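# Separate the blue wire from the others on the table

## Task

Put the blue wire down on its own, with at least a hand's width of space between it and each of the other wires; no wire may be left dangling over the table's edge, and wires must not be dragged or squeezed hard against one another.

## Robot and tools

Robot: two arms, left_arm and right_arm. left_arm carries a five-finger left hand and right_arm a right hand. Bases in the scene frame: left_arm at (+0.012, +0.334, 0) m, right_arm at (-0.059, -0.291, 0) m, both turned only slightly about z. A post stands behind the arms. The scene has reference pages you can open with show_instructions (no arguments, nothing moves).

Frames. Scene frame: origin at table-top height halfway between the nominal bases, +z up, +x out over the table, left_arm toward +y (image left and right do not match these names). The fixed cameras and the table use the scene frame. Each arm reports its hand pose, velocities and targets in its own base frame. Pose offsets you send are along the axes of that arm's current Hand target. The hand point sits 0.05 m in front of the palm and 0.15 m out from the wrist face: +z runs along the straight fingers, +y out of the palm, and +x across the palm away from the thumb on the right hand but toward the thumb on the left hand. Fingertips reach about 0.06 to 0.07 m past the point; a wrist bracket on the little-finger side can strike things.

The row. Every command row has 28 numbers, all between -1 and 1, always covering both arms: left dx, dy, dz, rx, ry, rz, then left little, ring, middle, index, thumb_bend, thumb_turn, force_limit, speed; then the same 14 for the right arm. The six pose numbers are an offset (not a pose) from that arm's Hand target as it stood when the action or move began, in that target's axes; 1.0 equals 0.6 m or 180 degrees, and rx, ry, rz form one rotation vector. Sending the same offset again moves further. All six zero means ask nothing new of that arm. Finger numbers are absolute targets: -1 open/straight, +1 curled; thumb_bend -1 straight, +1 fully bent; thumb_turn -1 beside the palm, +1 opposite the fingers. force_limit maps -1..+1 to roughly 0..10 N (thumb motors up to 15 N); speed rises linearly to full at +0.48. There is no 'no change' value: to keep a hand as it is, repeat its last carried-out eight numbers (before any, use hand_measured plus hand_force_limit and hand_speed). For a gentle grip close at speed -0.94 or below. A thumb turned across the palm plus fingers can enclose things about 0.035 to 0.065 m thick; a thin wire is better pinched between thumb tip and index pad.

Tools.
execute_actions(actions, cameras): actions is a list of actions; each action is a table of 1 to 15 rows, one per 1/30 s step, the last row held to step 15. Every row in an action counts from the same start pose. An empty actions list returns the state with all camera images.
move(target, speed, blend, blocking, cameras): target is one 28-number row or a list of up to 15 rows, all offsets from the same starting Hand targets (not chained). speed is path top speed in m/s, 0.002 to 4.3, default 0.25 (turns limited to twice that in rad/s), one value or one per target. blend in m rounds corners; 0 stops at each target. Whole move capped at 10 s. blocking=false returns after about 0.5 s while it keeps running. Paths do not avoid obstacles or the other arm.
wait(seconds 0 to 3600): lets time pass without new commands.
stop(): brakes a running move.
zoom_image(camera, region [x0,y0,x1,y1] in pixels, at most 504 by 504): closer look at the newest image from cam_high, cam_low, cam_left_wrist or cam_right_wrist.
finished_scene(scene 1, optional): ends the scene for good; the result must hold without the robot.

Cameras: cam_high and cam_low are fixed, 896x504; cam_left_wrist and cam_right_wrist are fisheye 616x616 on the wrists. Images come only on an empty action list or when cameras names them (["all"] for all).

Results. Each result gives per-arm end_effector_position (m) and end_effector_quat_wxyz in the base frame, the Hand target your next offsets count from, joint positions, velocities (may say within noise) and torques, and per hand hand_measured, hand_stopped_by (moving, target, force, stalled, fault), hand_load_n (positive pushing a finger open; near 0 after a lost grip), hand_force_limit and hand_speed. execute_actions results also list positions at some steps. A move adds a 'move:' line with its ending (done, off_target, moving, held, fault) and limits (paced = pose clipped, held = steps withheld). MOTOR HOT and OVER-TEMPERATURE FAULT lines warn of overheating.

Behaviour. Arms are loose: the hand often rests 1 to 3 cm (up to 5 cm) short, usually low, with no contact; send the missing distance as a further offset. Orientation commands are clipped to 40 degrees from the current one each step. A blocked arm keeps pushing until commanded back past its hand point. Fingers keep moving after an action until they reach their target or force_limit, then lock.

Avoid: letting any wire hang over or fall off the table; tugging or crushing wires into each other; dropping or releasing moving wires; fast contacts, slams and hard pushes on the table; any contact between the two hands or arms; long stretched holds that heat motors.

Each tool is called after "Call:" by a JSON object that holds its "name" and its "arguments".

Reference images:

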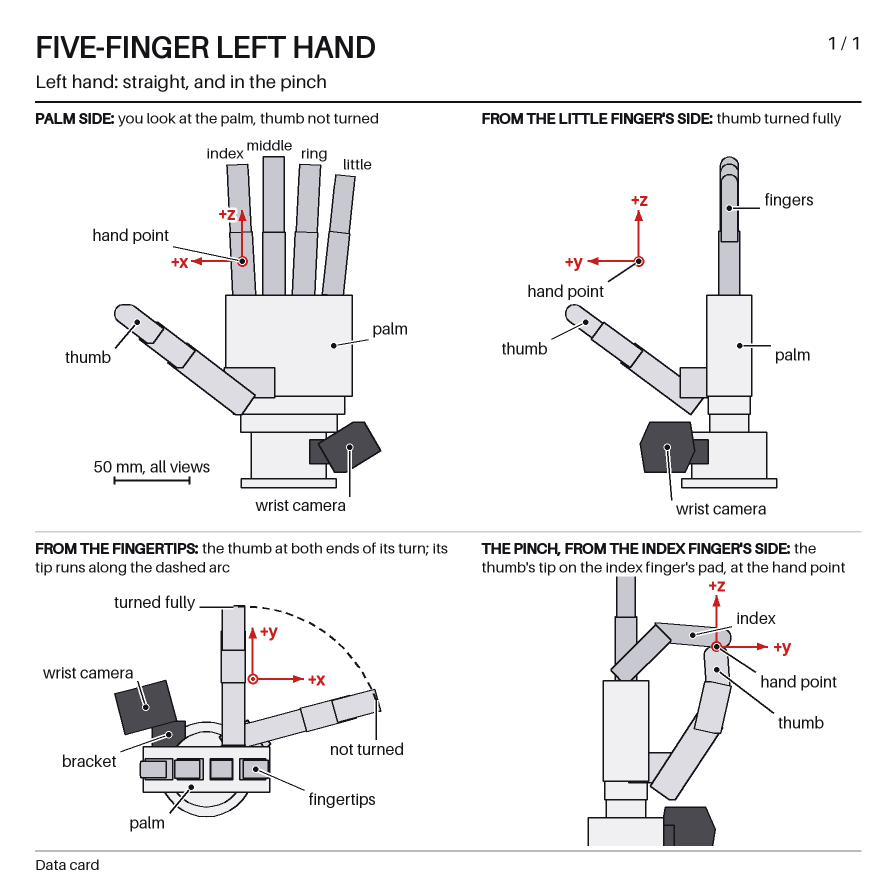

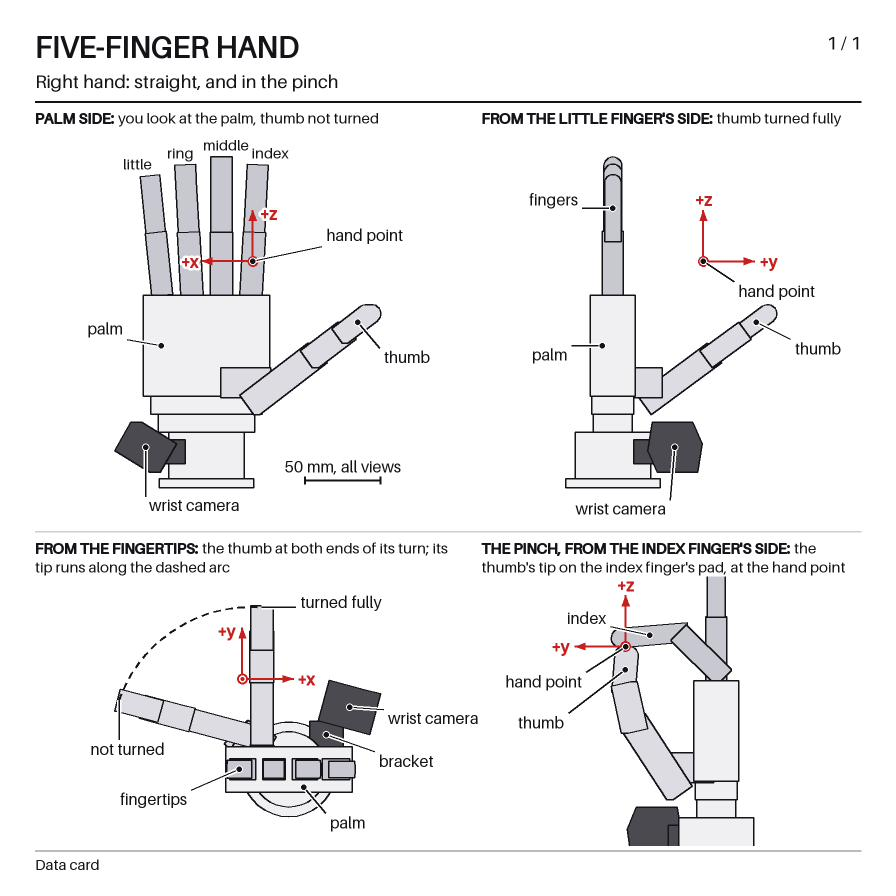

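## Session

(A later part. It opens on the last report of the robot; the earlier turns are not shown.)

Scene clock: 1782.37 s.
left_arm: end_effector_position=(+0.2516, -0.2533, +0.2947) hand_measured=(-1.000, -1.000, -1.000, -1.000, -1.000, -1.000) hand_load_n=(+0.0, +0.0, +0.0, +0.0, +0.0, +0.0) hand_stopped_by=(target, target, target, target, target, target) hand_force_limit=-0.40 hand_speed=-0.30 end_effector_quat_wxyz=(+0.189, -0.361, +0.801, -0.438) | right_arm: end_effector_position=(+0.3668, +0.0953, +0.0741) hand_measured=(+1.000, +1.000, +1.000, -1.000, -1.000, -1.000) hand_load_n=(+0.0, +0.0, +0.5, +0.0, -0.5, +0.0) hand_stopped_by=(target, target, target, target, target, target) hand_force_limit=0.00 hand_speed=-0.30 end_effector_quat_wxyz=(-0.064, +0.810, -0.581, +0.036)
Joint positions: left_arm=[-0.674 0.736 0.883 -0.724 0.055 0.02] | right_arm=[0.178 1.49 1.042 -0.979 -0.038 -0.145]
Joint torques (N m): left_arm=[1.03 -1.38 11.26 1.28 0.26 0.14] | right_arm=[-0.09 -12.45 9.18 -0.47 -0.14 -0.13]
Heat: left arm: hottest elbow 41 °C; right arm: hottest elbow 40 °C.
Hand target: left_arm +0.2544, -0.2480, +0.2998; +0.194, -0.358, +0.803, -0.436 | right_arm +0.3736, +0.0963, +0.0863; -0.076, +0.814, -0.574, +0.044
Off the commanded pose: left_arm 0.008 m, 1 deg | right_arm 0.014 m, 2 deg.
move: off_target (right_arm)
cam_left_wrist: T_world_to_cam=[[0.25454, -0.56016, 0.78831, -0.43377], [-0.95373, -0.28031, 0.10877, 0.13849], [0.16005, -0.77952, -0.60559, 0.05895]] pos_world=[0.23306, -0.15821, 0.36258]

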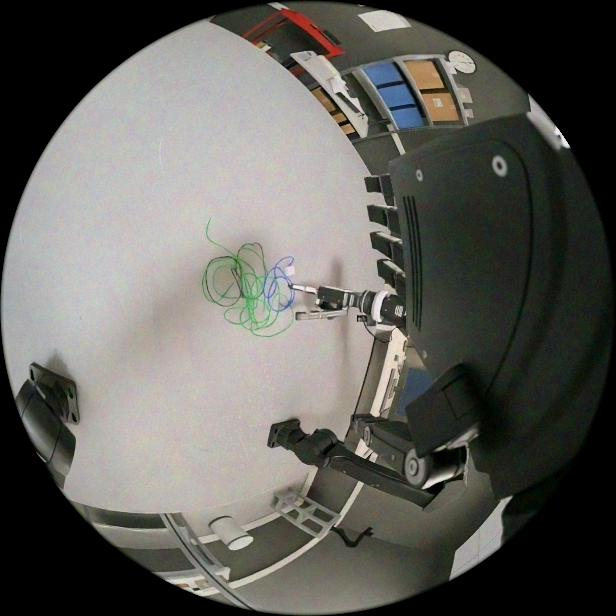

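Call:
{"name": "move", "arguments": {"target": [0,0,0,0,0,0,-1,-1,-1,-1,-1,-1,-0.4,-0.3,0,0.0052,0.0295,0,0,0,1,1,1,-1,-1,-1,0,-0.3], "speed": 0.04, "cameras": ["cam_left_wrist","cam_low"]}}

Call:
{"name": "zoom_image", "arguments": {"camera": "cam_left_wrist", "region": [230, 230, 350, 350]}}

Call:
{"name": "zoom_image", "arguments": {"camera": "cam_low", "region": [500, 250, 600, 330]}}

Scene clock: 1790.80 s.
left_arm: end_effector_position=(+0.2516, -0.2533, +0.2947) hand_measured=(-1.000, -1.000, -1.000, -1.000, -1.000, -1.000) hand_load_n=(+0.0, +0.0, +0.0, +0.0, +0.0, -0.5) hand_stopped_by=(target, target, target, target, target, target) hand_force_limit=-0.40 hand_speed=-0.30 end_effector_quat_wxyz=(+0.189, -0.361, +0.801, -0.438) | right_arm: end_effector_position=(+0.3694, +0.0958, +0.0711) hand_measured=(+1.000, +1.000, +1.000, -1.000, -1.000, -1.000) hand_load_n=(+0.5, +0.0, +0.0, +0.0, +0.0, +0.0) hand_stopped_by=(target, target, target, target, target, target) hand_force_limit=0.00 hand_speed=-0.30 end_effector_quat_wxyz=(-0.069, +0.810, -0.581, +0.040)
Joint positions: left_arm=[-0.674 0.736 0.883 -0.724 0.055 0.02] | right_arm=[0.178 1.492 1.035 -0.959 -0.038 -0.145]
Joint torques (N m): left_arm=[1.26 -1.96 11.26 1.24 0.29 0.15] | right_arm=[-0.03 -10.64 7.3 0.75 -0.14 -0.12]
Heat: left arm: hottest elbow 41 °C; right arm: hottest elbow 40 °C.
Hand target: left_arm +0.2544, -0.2480, +0.2998; +0.194, -0.358, +0.803, -0.436 | right_arm +0.3735, +0.0966, +0.0683; -0.076, +0.814, -0.574, +0.044
Off the commanded pose: left_arm 0.008 m, 1 deg | right_arm 0.005 m, 1 deg.
move: done
cam_left_wrist: T_world_to_cam=[[0.25454, -0.56016, 0.78831, -0.43377], [-0.95373, -0.28031, 0.10877, 0.13849], [0.16005, -0.77952, -0.60559, 0.05895]] pos_world=[0.23306, -0.15821, 0.36258]
Images, in order (width x height): cam_low 896x504, cam_left_wrist 616x616.

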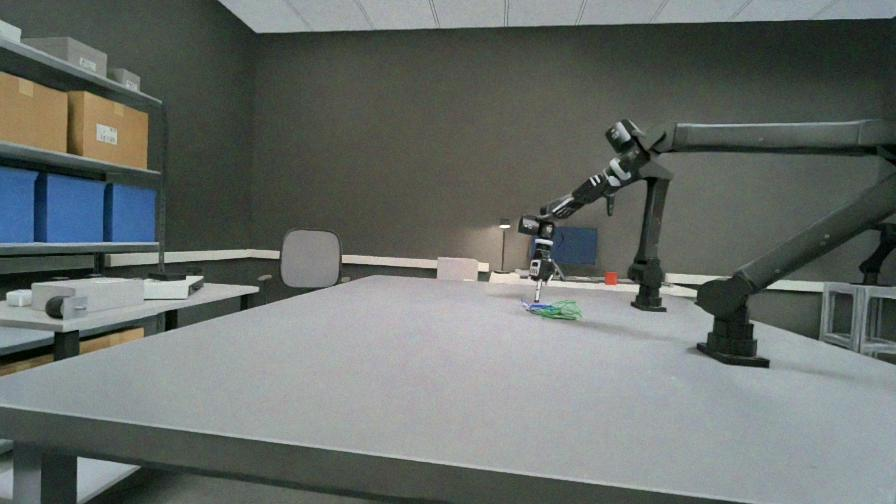

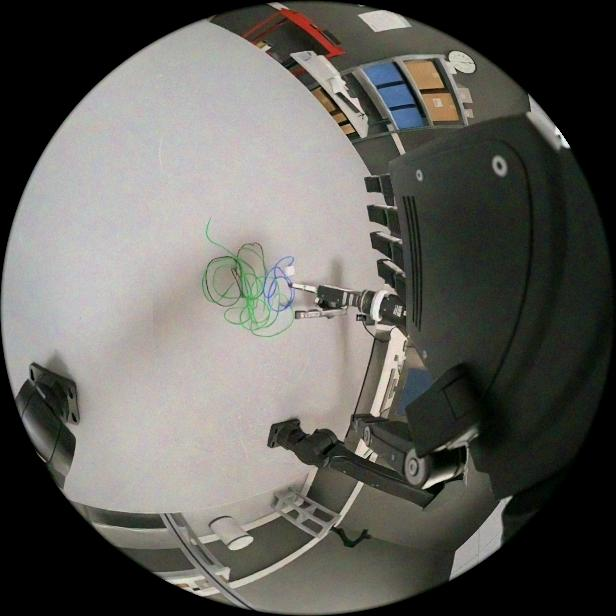

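Scaled by 4.200 from the camera's image (finer frame: 880x880).

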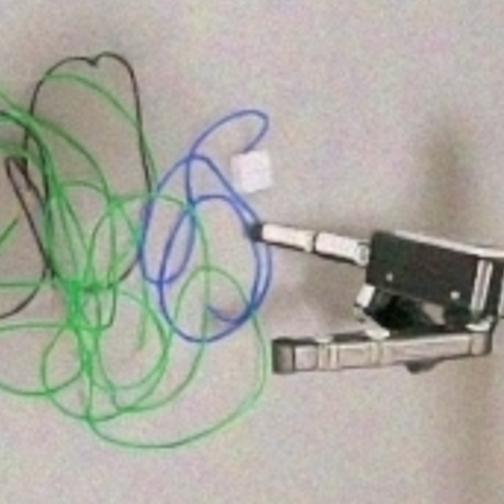

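Scaled by 5.040 from the camera's image (finer frame: 1280x720).

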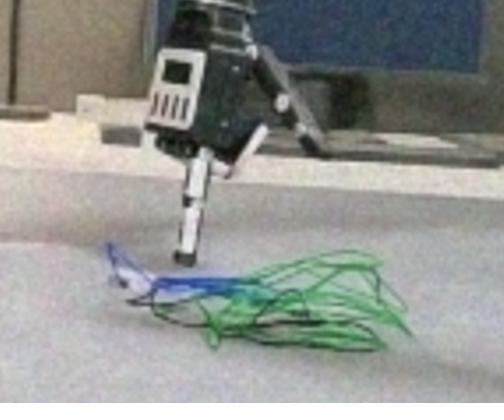

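Call:
{"name": "move", "arguments": {"target": [0,0,0,0,0,0,-1,-1,-1,-1,-1,-1,-0.4,-0.3,-0.0048,0.0082,0.0257,0,0,0,1,1,1,-1,-1,-1,0,-0.3], "speed": 0.04, "cameras": ["cam_left_wrist","cam_low"]}}

Call:
{"name": "zoom_image", "arguments": {"camera": "cam_left_wrist", "region": [230, 230, 350, 350]}}

Call:
{"name": "zoom_image", "arguments": {"camera": "cam_low", "region": [500, 250, 600, 330]}}

Scene clock: 1800.77 s.
left_arm: end_effector_position=(+0.2516, -0.2533, +0.2947) hand_measured=(-1.000, -1.000, -1.000, -1.000, -1.000, -1.000) hand_load_n=(+0.0, +0.0, +0.0, +0.0, +0.0, +0.0) hand_stopped_by=(target, target, target, target, target, target) hand_force_limit=-0.40 hand_speed=-0.30 end_effector_quat_wxyz=(+0.189, -0.361, +0.801, -0.438) | right_arm: end_effector_position=(+0.3669, +0.0953, +0.0554) hand_measured=(+1.000, +1.000, +1.000, -1.000, -1.000, -1.000) hand_load_n=(+0.0, +0.0, +0.0, +0.0, +0.0, +0.0) hand_stopped_by=(target, target, target, target, target, target) hand_force_limit=0.00 hand_speed=-0.30 end_effector_quat_wxyz=(-0.069, +0.810, -0.581, +0.040)
Joint positions: left_arm=[-0.674 0.736 0.883 -0.724 0.055 0.02] | right_arm=[0.178 1.506 1.005 -0.915 -0.038 -0.145]
Joint torques (N m): left_arm=[1.14 -1.67 11.33 1.21 0.28 0.17] | right_arm=[0.56 -10.7 7.06 0.76 -0.09 -0.05]
Heat: left arm: hottest elbow 41 °C; right arm: hottest elbow 40 °C.
Hand target: left_arm +0.2544, -0.2480, +0.2998; +0.194, -0.358, +0.803, -0.436 | right_arm +0.3704, +0.0988, +0.0523; -0.076, +0.814, -0.574, +0.044
Off the commanded pose: left_arm 0.008 m, 1 deg | right_arm 0.006 m, 1 deg.
move: done
cam_left_wrist: T_world_to_cam=[[0.25454, -0.56016, 0.78831, -0.43377], [-0.95373, -0.28031, 0.10877, 0.13849], [0.16005, -0.77952, -0.60559, 0.05895]] pos_world=[0.23306, -0.15821, 0.36258]
Images, in order (width x height): cam_low 896x504, cam_left_wrist 616x616.

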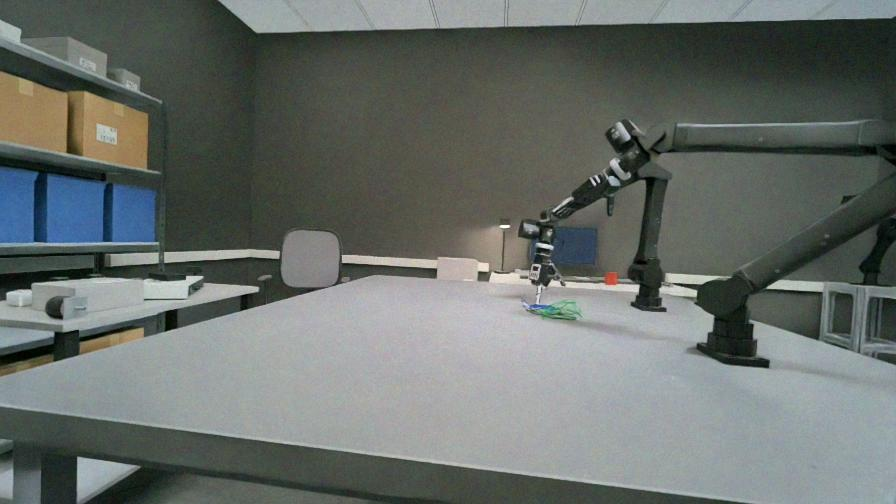

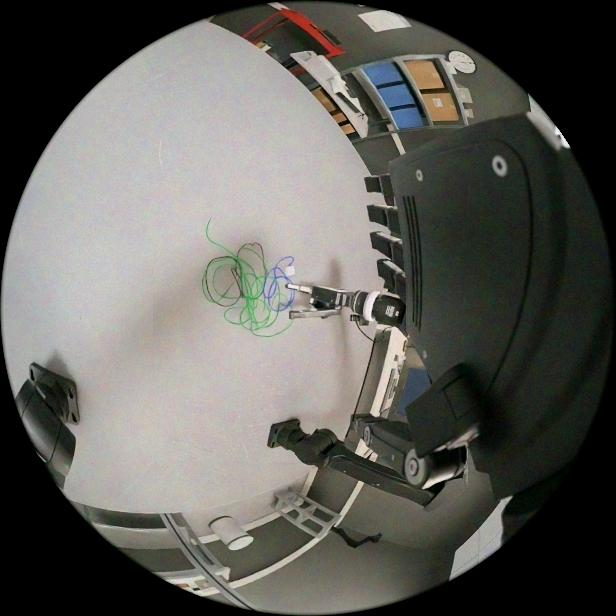

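Scaled by 4.200 from the camera's image (finer frame: 880x880).

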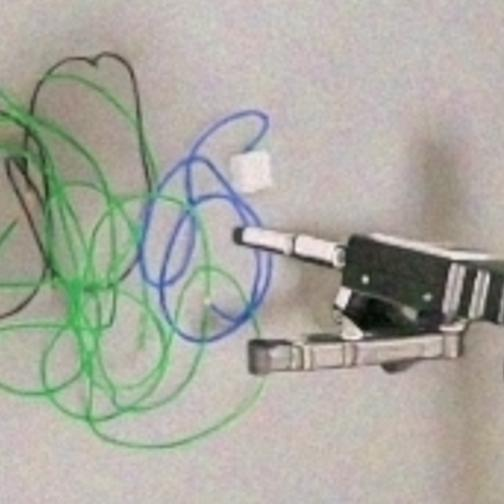

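Scaled by 5.040 from the camera's image (finer frame: 1280x720).

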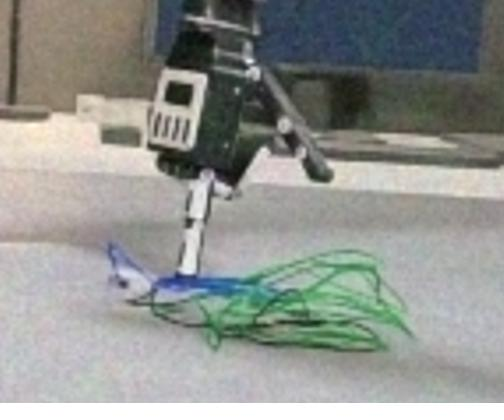

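Call:
{"name": "move", "arguments": {"target": [[0,0,0,0,0,0,-1,-1,-1,-1,-1,-1,-0.4,-0.3,0,0.0009,0.0049,0,0,0,1,1,1,-1,-1,-1,0,-0.3],[0,0,0,0,0,0,-1,-1,-1,-1,-1,-1,-0.4,-0.3,0.047,0.0177,0.0035,0,0,0,1,1,1,-1,-1,-1,0,-0.3]], "speed": 0.03, "cameras": ["cam_left_wrist","cam_low"]}}

Call:
{"name": "zoom_image", "arguments": {"camera": "cam_left_wrist", "region": [230, 230, 350, 350]}}

Call:
{"name": "zoom_image", "arguments": {"camera": "cam_low", "region": [500, 250, 600, 330]}}

Scene clock: 1815.90 s.
left_arm: end_effector_position=(+0.2516, -0.2533, +0.2947) hand_measured=(-1.000, -1.000, -1.000, -1.000, -1.000, -1.000) hand_load_n=(+0.0, +0.0, -0.5, +0.0, +0.0, -0.5) hand_stopped_by=(target, target, target, target, target, target) hand_force_limit=-0.40 hand_speed=-0.30 end_effector_quat_wxyz=(+0.189, -0.361, +0.801, -0.438) | right_arm: end_effector_position=(+0.3682, +0.0832, +0.0540) hand_measured=(+1.000, +1.000, +1.000, -1.000, -1.000, -1.000) hand_load_n=(+0.0, +0.0, +0.0, +0.0, +0.0, +0.0) hand_stopped_by=(target, target, target, target, target, target) hand_force_limit=0.00 hand_speed=-0.30 end_effector_quat_wxyz=(-0.081, +0.816, -0.571, +0.033)
Joint positions: left_arm=[-0.674 0.736 0.883 -0.724 0.055 0.02] | right_arm=[0.139 1.504 0.997 -0.904 -0.073 -0.206]
Joint torques (N m): left_arm=[1.03 -1.96 11.26 1.28 0.28 0.16] | right_arm=[-1.26 -10.93 6.26 0.73 0.41 -0.15]
Heat: left arm: hottest elbow 41 °C; right arm: hottest elbow 40 °C.
Hand target: left_arm +0.2544, -0.2480, +0.2998; +0.194, -0.358, +0.803, -0.436 | right_arm +0.3703, +0.0689, +0.0479; -0.076, +0.814, -0.574, +0.044
Off the commanded pose: left_arm 0.008 m, 1 deg | right_arm 0.016 m, 1 deg.
move: off_target (right_arm)
cam_left_wrist: T_world_to_cam=[[0.25454, -0.56016, 0.78831, -0.43377], [-0.95373, -0.28031, 0.10877, 0.13849], [0.16005, -0.77952, -0.60559, 0.05895]] pos_world=[0.23306, -0.15821, 0.36258]
Images, in order (width x height): cam_low 896x504, cam_left_wrist 616x616.

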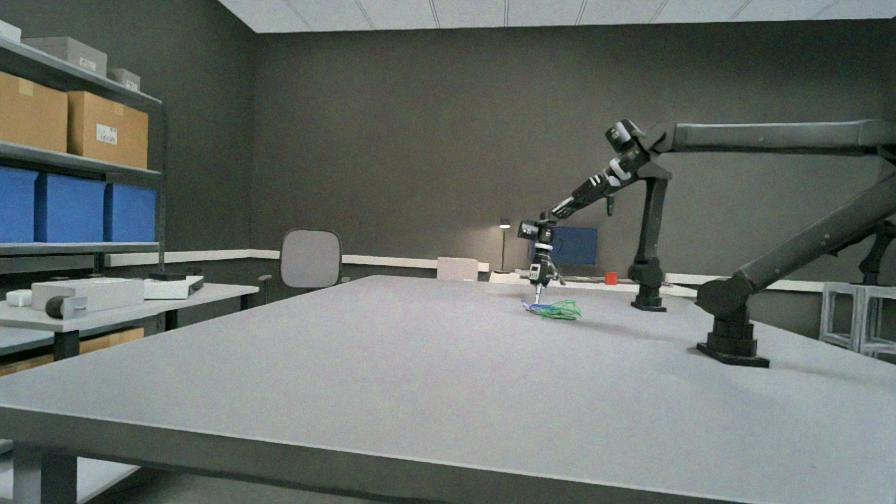

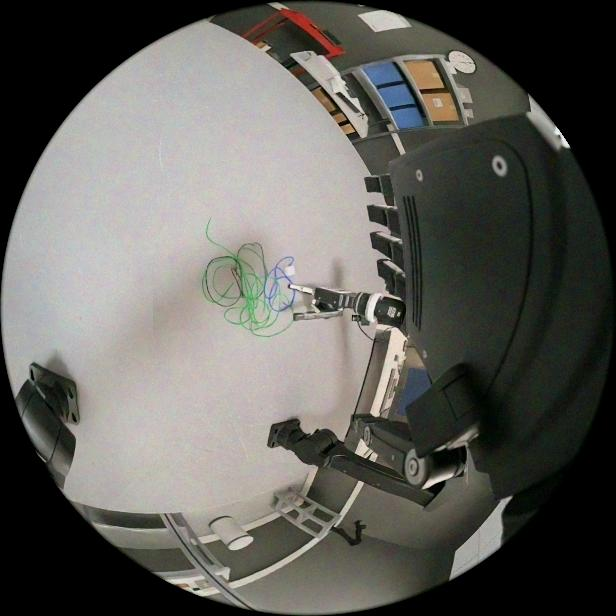

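Scaled by 4.200 from the camera's image (finer frame: 880x880).

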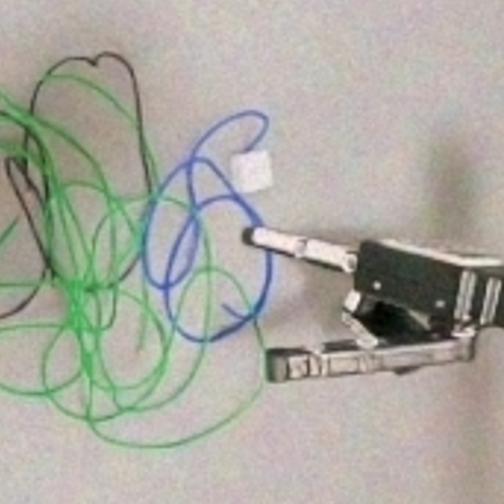

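Scaled by 5.040 from the camera's image (finer frame: 1280x720).

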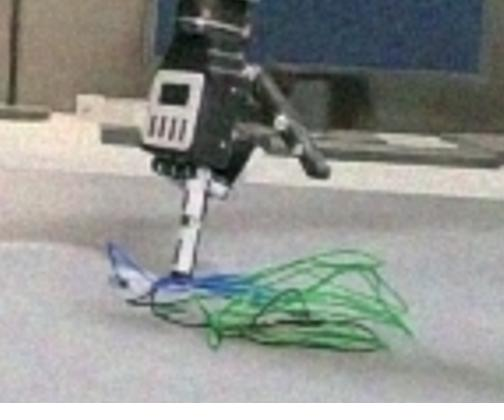

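Call:
{"name": "move", "arguments": {"target": [0,0,0,0,0,0,-1,-1,-1,-1,-1,-1,-0.4,-0.3,0.094,0.034,-0.0043,0,0,0,1,1,1,-1,-1,-1,0,-0.3], "speed": 0.03, "cameras": ["cam_left_wrist","cam_low"]}}

Call:
{"name": "zoom_image", "arguments": {"camera": "cam_left_wrist", "region": [230, 230, 350, 350]}}

Call:
{"name": "zoom_image", "arguments": {"camera": "cam_low", "region": [500, 250, 600, 330]}}

Scene clock: 1826.43 s.
left_arm: end_effector_position=(+0.2516, -0.2533, +0.2947) hand_measured=(-1.000, -1.000, -1.000, -1.000, -1.000, -1.000) hand_load_n=(+0.0, +0.0, +0.0, +0.0, +0.0, -0.5) hand_stopped_by=(target, target, target, target, target, target) hand_force_limit=-0.40 hand_speed=-0.30 end_effector_quat_wxyz=(+0.189, -0.361, +0.801, -0.438) | right_arm: end_effector_position=(+0.3728, +0.0239, +0.0527) hand_measured=(+1.000, +1.000, +1.000, -1.000, -1.000, -1.000) hand_load_n=(+0.0, +0.5, +0.0, +0.0, +0.0, +0.0) hand_stopped_by=(target, target, target, target, target, target) hand_force_limit=0.00 hand_speed=-0.30 end_effector_quat_wxyz=(-0.085, +0.816, -0.571, +0.038)
Joint positions: left_arm=[-0.674 0.736 0.883 -0.724 0.055 0.02] | right_arm=[-0.007 1.501 0.991 -0.901 -0.096 -0.349]
Joint torques (N m): left_arm=[0.97 -1.73 11.33 1.21 0.28 0.15] | right_arm=[-1.32 -10.7 6.11 0.46 0.39 -0.19]
Heat: left arm: hottest elbow 41 °C; right arm: hottest elbow 39 °C.
Hand target: left_arm +0.2544, -0.2480, +0.2998; +0.194, -0.358, +0.803, -0.436 | right_arm +0.3700, +0.0089, +0.0460; -0.076, +0.814, -0.574, +0.044
Off the commanded pose: left_arm 0.008 m, 1 deg | right_arm 0.017 m, 1 deg.
move: off_target (right_arm)
cam_left_wrist: T_world_to_cam=[[0.25454, -0.56016, 0.78831, -0.43377], [-0.95373, -0.28031, 0.10877, 0.13849], [0.16005, -0.77952, -0.60559, 0.05895]] pos_world=[0.23306, -0.15821, 0.36258]
Images, in order (width x height): cam_low 896x504, cam_left_wrist 616x616.

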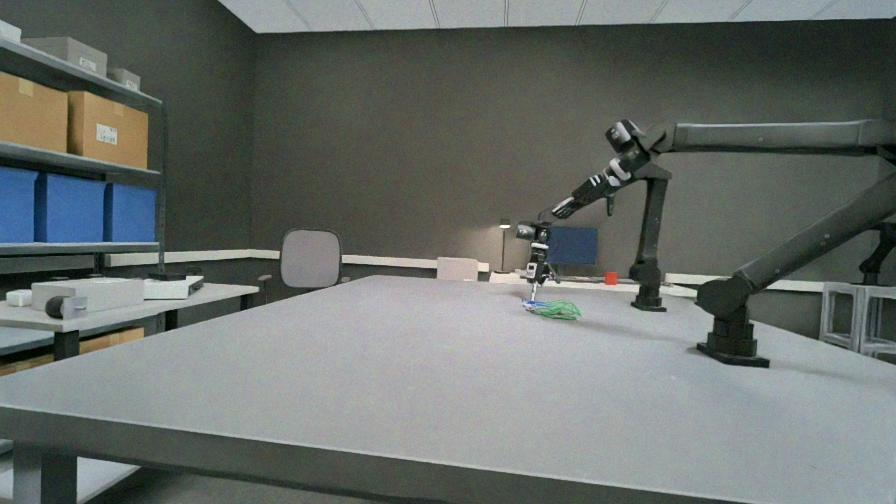

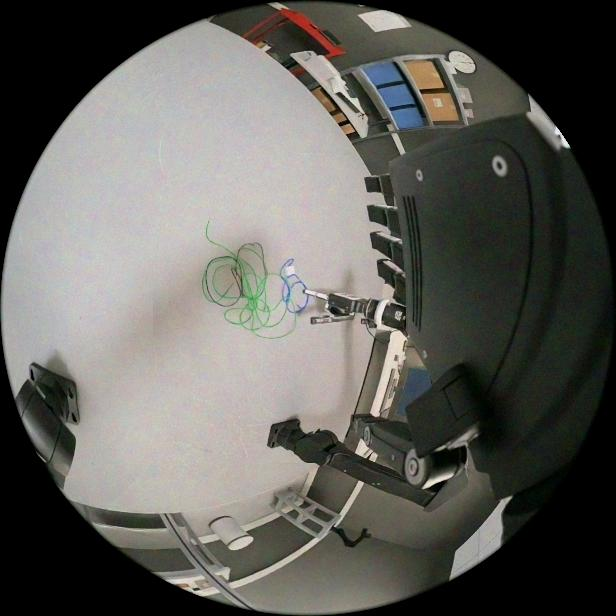

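Scaled by 4.200 from the camera's image (finer frame: 880x880).

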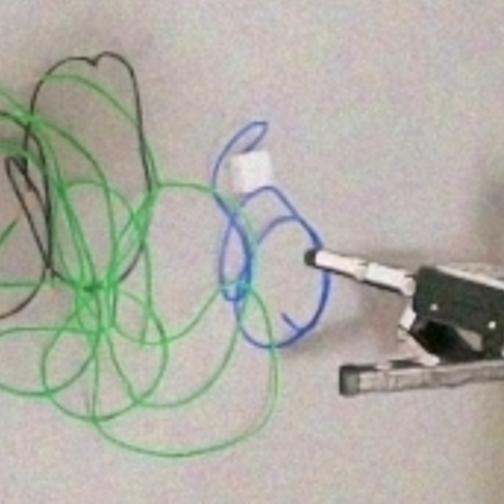

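Scaled by 5.040 from the camera's image (finer frame: 1280x720).

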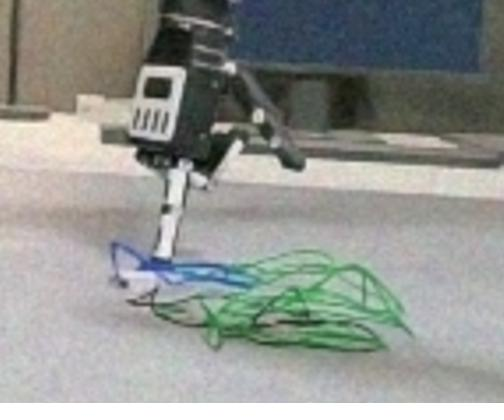

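Call:
{"name": "move", "arguments": {"target": [0,0,0,0,0,0,-1,-1,-1,-1,-1,-1,-0.4,-0.3,0.094,0.034,-0.0063,0,0,0,1,1,1,-1,-1,-1,0,-0.3], "speed": 0.03, "cameras": ["cam_left_wrist","cam_low"]}}

Call:
{"name": "zoom_image", "arguments": {"camera": "cam_left_wrist", "region": [230, 230, 370, 370]}}

Call:
{"name": "zoom_image", "arguments": {"camera": "cam_low", "region": [500, 250, 600, 330]}}

Scene clock: 1841.80 s.
left_arm: end_effector_position=(+0.2516, -0.2533, +0.2947) hand_measured=(-1.000, -1.000, -1.000, -1.000, -1.000, -1.000) hand_load_n=(+0.0, +0.0, +0.0, +0.0, +0.0, +0.0) hand_stopped_by=(target, target, target, target, target, target) hand_force_limit=-0.40 hand_speed=-0.30 end_effector_quat_wxyz=(+0.189, -0.361, +0.801, -0.438) | right_arm: end_effector_position=(+0.3709, -0.0371, +0.0521) hand_measured=(+1.000, +1.000, +1.000, -1.000, -1.000, -1.000) hand_load_n=(+0.0, +0.0, +0.0, +0.0, +0.5, +0.0) hand_stopped_by=(target, target, target, target, target, target) hand_force_limit=0.00 hand_speed=-0.30 end_effector_quat_wxyz=(-0.088, +0.814, -0.572, +0.045)
Joint positions: left_arm=[-0.674 0.736 0.883 -0.724 0.055 0.02] | right_arm=[-0.156 1.501 0.991 -0.901 -0.118 -0.493]
Joint torques (N m): left_arm=[1.03 -1.96 11.36 1.14 0.3 0.15] | right_arm=[-1.14 -9.05 7.6 -0.1 0.3 -0.19]
Heat: left arm: hottest elbow 41 °C; right arm: hottest elbow 39 °C.
Hand target: left_arm +0.2544, -0.2480, +0.2998; +0.194, -0.358, +0.803, -0.436 | right_arm +0.3695, -0.0511, +0.0453; -0.076, +0.814, -0.574, +0.044
Off the commanded pose: left_arm 0.008 m, 1 deg | right_arm 0.016 m, 1 deg.
move: off_target (right_arm)
cam_left_wrist: T_world_to_cam=[[0.25454, -0.56016, 0.78831, -0.43377], [-0.95373, -0.28031, 0.10877, 0.13849], [0.16005, -0.77952, -0.60559, 0.05895]] pos_world=[0.23306, -0.15821, 0.36258]
Images, in order (width x height): cam_low 896x504, cam_left_wrist 616x616.

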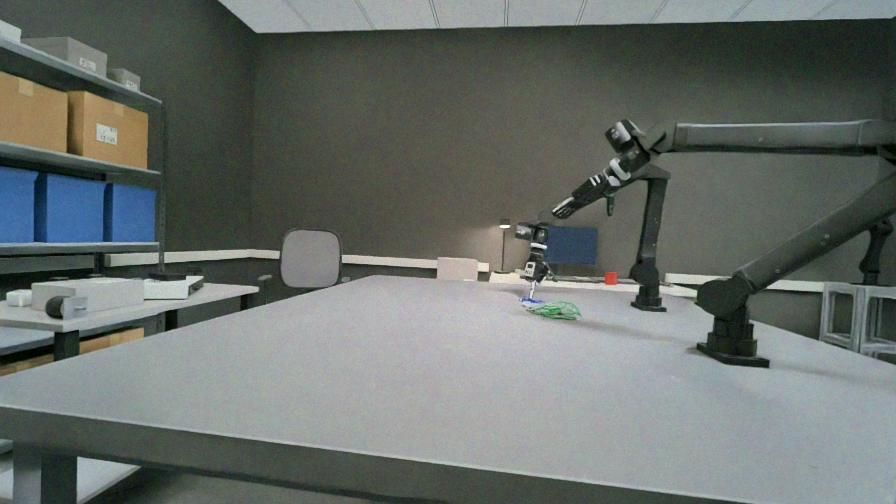

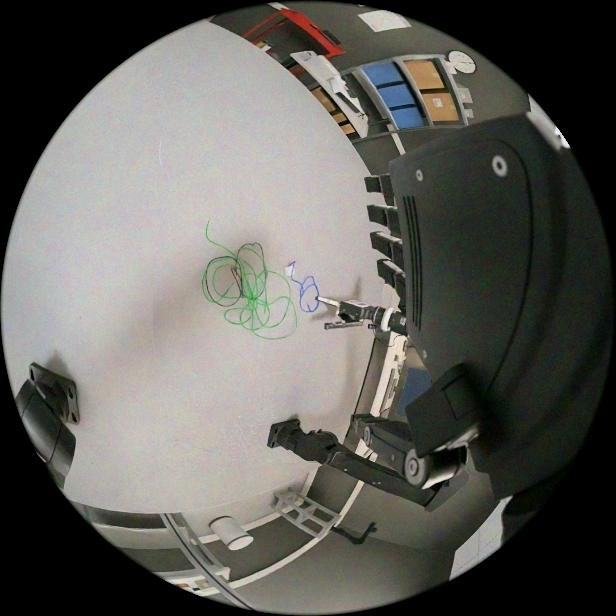

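Scaled by 3.600 from the camera's image (finer frame: 880x880).

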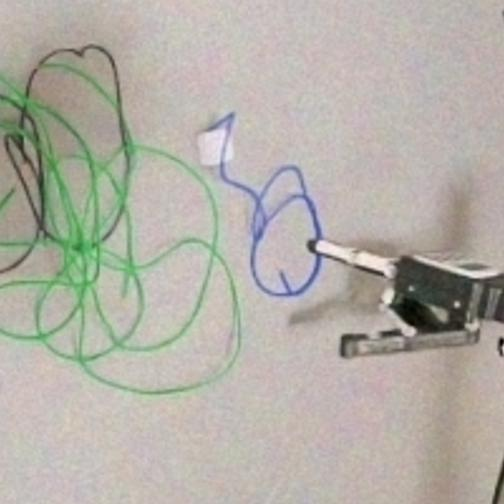

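Scaled by 5.040 from the camera's image (finer frame: 1280x720).

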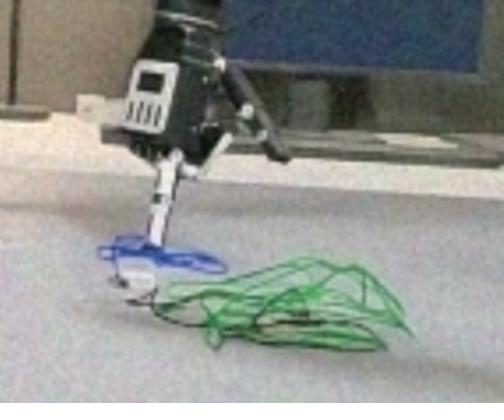

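Call:
{"name": "move", "arguments": {"target": [[0,0,0,0,0,0,-1,-1,-1,-1,-1,-1,-0.4,-0.3,0,-0.0289,-0.1641,0,0,0,1,1,1,-1,-1,-1,0,-0.3],[0,0,0,0,0,0,-1,-1,-1,-1,-1,-1,-0.4,-0.3,0.131,0.1782,-0.2852,0,0,0,1,1,1,-1,-1,-1,0,-0.3]], "speed": 0.1, "cameras": ["all"]}}

Call:
{"name": "zoom_image", "arguments": {"camera": "cam_high", "region": [350, 210, 470, 330]}}

Call:
{"name": "zoom_image", "arguments": {"camera": "cam_left_wrist", "region": [190, 200, 340, 350]}}

Scene clock: 1870.33 s.
left_arm: end_effector_position=(+0.2516, -0.2533, +0.2947) hand_measured=(-1.000, -1.000, -1.000, -1.000, -1.000, -1.000) hand_load_n=(+0.0, +0.0, -0.5, +0.0, +0.0, +0.0) hand_stopped_by=(target, target, target, target, target, target) hand_force_limit=-0.40 hand_speed=-0.30 end_effector_quat_wxyz=(+0.189, -0.361, +0.801, -0.438) | right_arm: end_effector_position=(+0.2573, -0.1672, +0.1739) hand_measured=(+1.000, +1.000, +1.000, -1.000, -1.000, -1.000) hand_load_n=(+0.0, +0.0, +0.0, +0.0, +0.0, +0.0) hand_stopped_by=(target, target, target, target, target, target) hand_force_limit=0.00 hand_speed=-0.30 end_effector_quat_wxyz=(-0.070, +0.809, -0.584, +0.017)
Joint positions: left_arm=[-0.674 0.736 0.883 -0.724 0.055 0.02] | right_arm=[-0.573 1.288 1.112 -1.354 -0.138 -0.89]
Joint torques (N m): left_arm=[1.08 -2.02 11.28 1.13 0.28 0.15] | right_arm=[0.26 -9.35 11.93 -0.65 -0.35 -0.13]
Heat: left arm: hottest elbow 41 °C; right arm: hottest elbow 39 °C.
Hand target: left_arm +0.2544, -0.2480, +0.2998; +0.194, -0.358, +0.803, -0.436 | right_arm +0.2696, -0.1729, +0.1939; -0.076, +0.814, -0.574, +0.044
Off the commanded pose: left_arm 0.008 m, 1 deg | right_arm 0.024 m, 3 deg.
move: off_target (right_arm)
cam_left_wrist: T_world_to_cam=[[0.25454, -0.56016, 0.78831, -0.43377], [-0.95373, -0.28031, 0.10877, 0.13849], [0.16005, -0.77952, -0.60559, 0.05895]] pos_world=[0.23306, -0.15821, 0.36258]
cam_right_wrist: T_world_to_cam=[[-0.84068, -0.53492, -0.08433, 0.13636], [-0.50463, 0.71733, 0.4804, 0.17304], [-0.19649, 0.44642, -0.87299, 0.39226]] pos_world=[0.27903, -0.2263, 0.27081]

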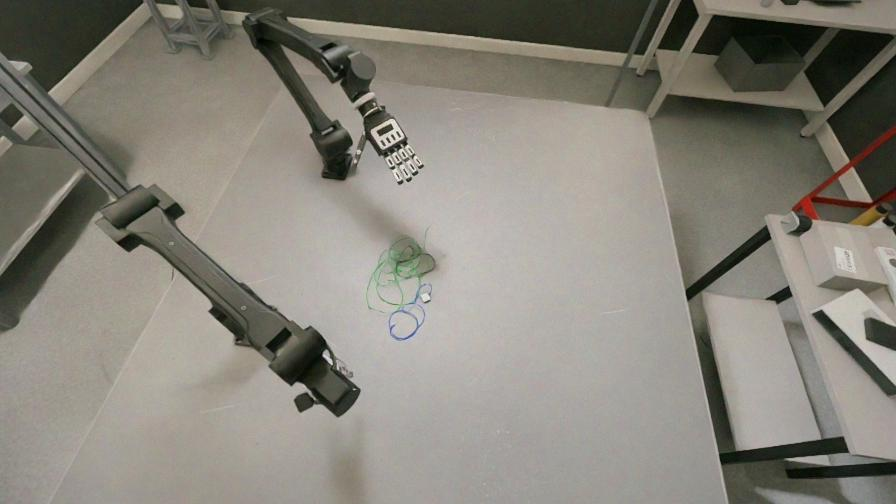

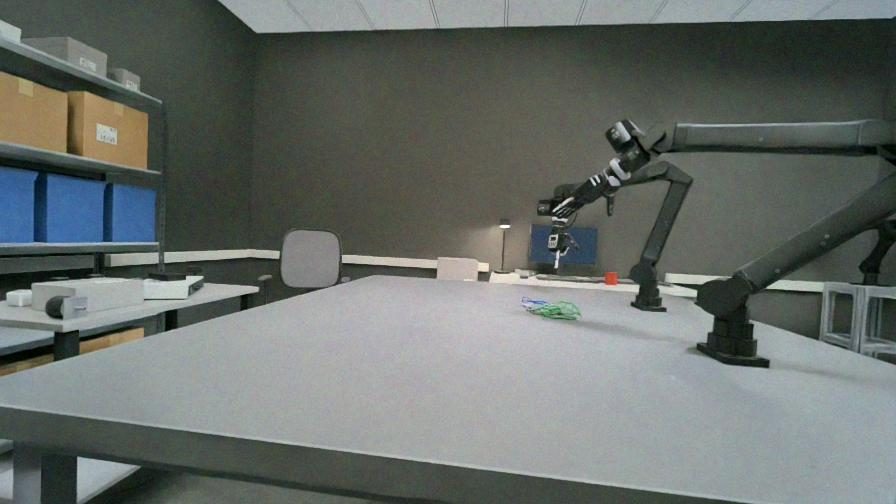

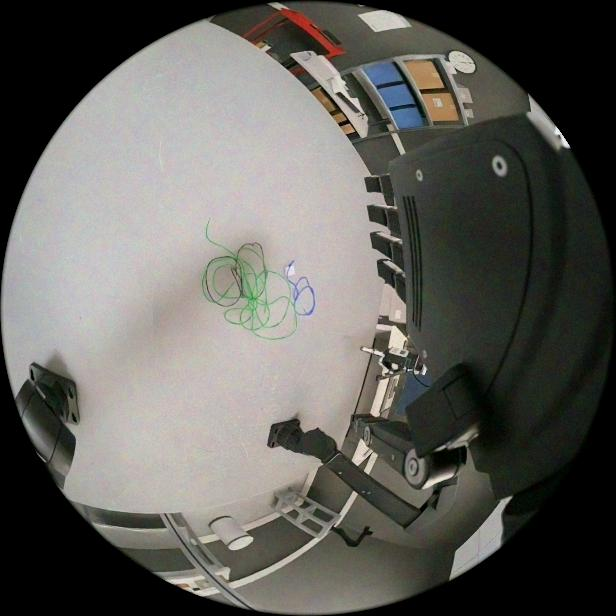

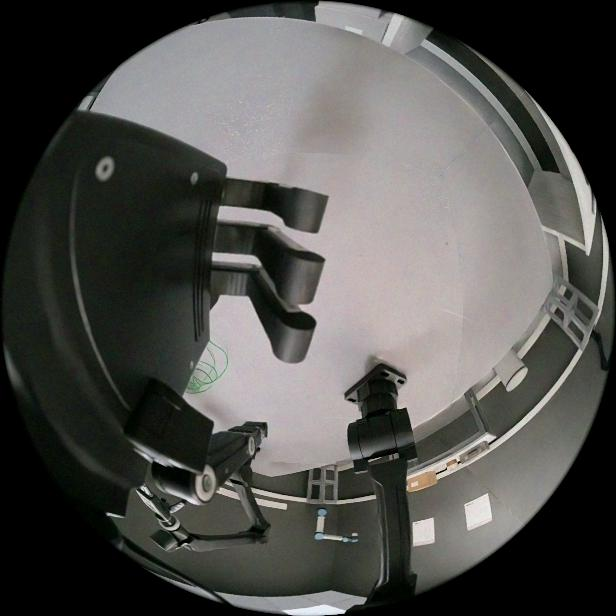

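Scaled by 4.200 from the camera's image (finer frame: 1280x720).

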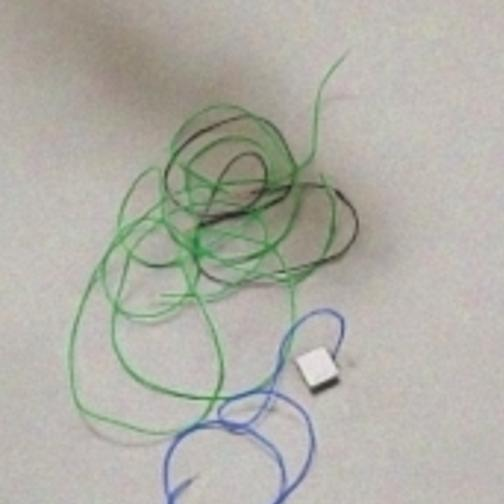

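Scaled by 3.360 from the camera's image (finer frame: 880x880).

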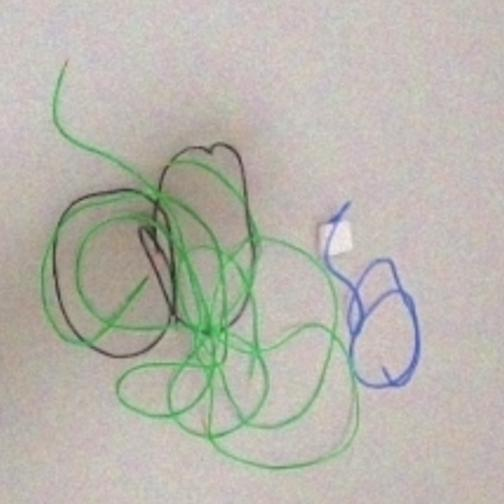

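Call:
{"name": "move", "arguments": {"target": [0,0,0,0,0,0,-1,-1,-1,-1,-1,-1,-0.4,-0.3,-0.0688,0.0203,-0.0475,0.2944,0.0019,0.0109,-1,-1,-1,-1,-1,-1,0,-0.3], "speed": 0.15, "cameras": ["cam_right_wrist"]}}

Call:
{"name": "zoom_image", "arguments": {"camera": "cam_right_wrist", "region": [240, 240, 380, 400]}}

Scene clock: 1973.10 s.
left_arm: end_effector_position=(+0.2516, -0.2533, +0.2947) hand_measured=(-1.000, -1.000, -1.000, -1.000, -1.000, -1.000) hand_load_n=(+0.0, +0.0, +0.0, +0.0, +0.0, +0.0) hand_stopped_by=(target, target, target, target, target, target) hand_force_limit=-0.40 hand_speed=-0.30 end_effector_quat_wxyz=(+0.189, -0.361, +0.801, -0.438) | right_arm: end_effector_position=(+0.2395, -0.1361, +0.2174) hand_measured=(-1.000, -1.000, -1.000, -1.000, -1.000, -1.000) hand_load_n=(+0.0, +0.0, -0.5, +0.0, +0.0, -0.5) hand_stopped_by=(target, target, target, target, target, target) hand_force_limit=0.00 hand_speed=-0.30 end_effector_quat_wxyz=(-0.434, +0.683, -0.518, +0.279)
Joint positions: left_arm=[-0.674 0.736 0.883 -0.724 0.055 0.02] | right_arm=[-1.083 0.929 0.814 -1.202 -1.066 -1.205]
Joint torques (N m): left_arm=[1.38 -2.14 11.19 1.24 0.28 0.15] | right_arm=[-0.09 -3.31 8.27 0.59 -1.18 -0.13]
Heat: left arm: hottest elbow 41 °C; right arm: hottest elbow 44 °C.
Hand target: left_arm +0.2544, -0.2480, +0.2998; +0.194, -0.358, +0.803, -0.436 | right_arm +0.2399, -0.1402, +0.2205; -0.430, +0.685, -0.508, +0.296
Off the commanded pose: left_arm 0.008 m, 1 deg | right_arm 0.005 m, 2 deg.
move: done
cam_right_wrist: T_world_to_cam=[[-0.42288, -0.33434, -0.84225, 0.23376], [-0.74001, 0.66386, 0.10802, 0.25089], [0.52302, 0.66895, -0.52816, 0.19598]] pos_world=[0.18201, -0.2195, 0.2733]

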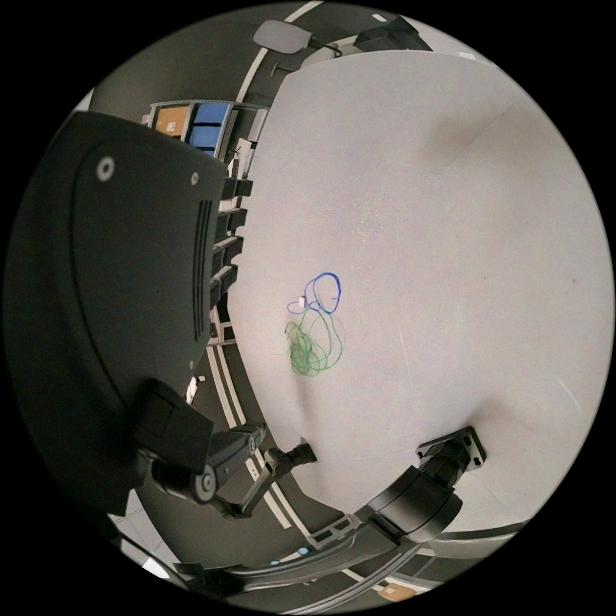

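Scaled by 3.150 from the camera's image (finer frame: 880x880).

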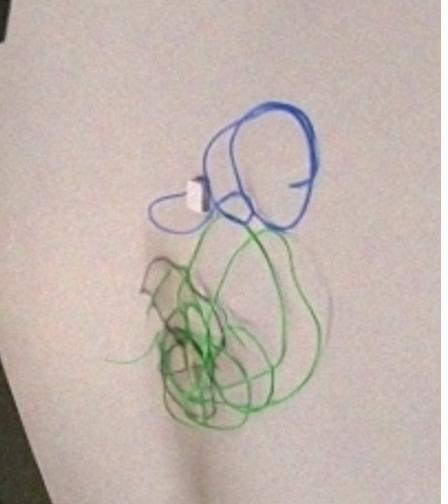

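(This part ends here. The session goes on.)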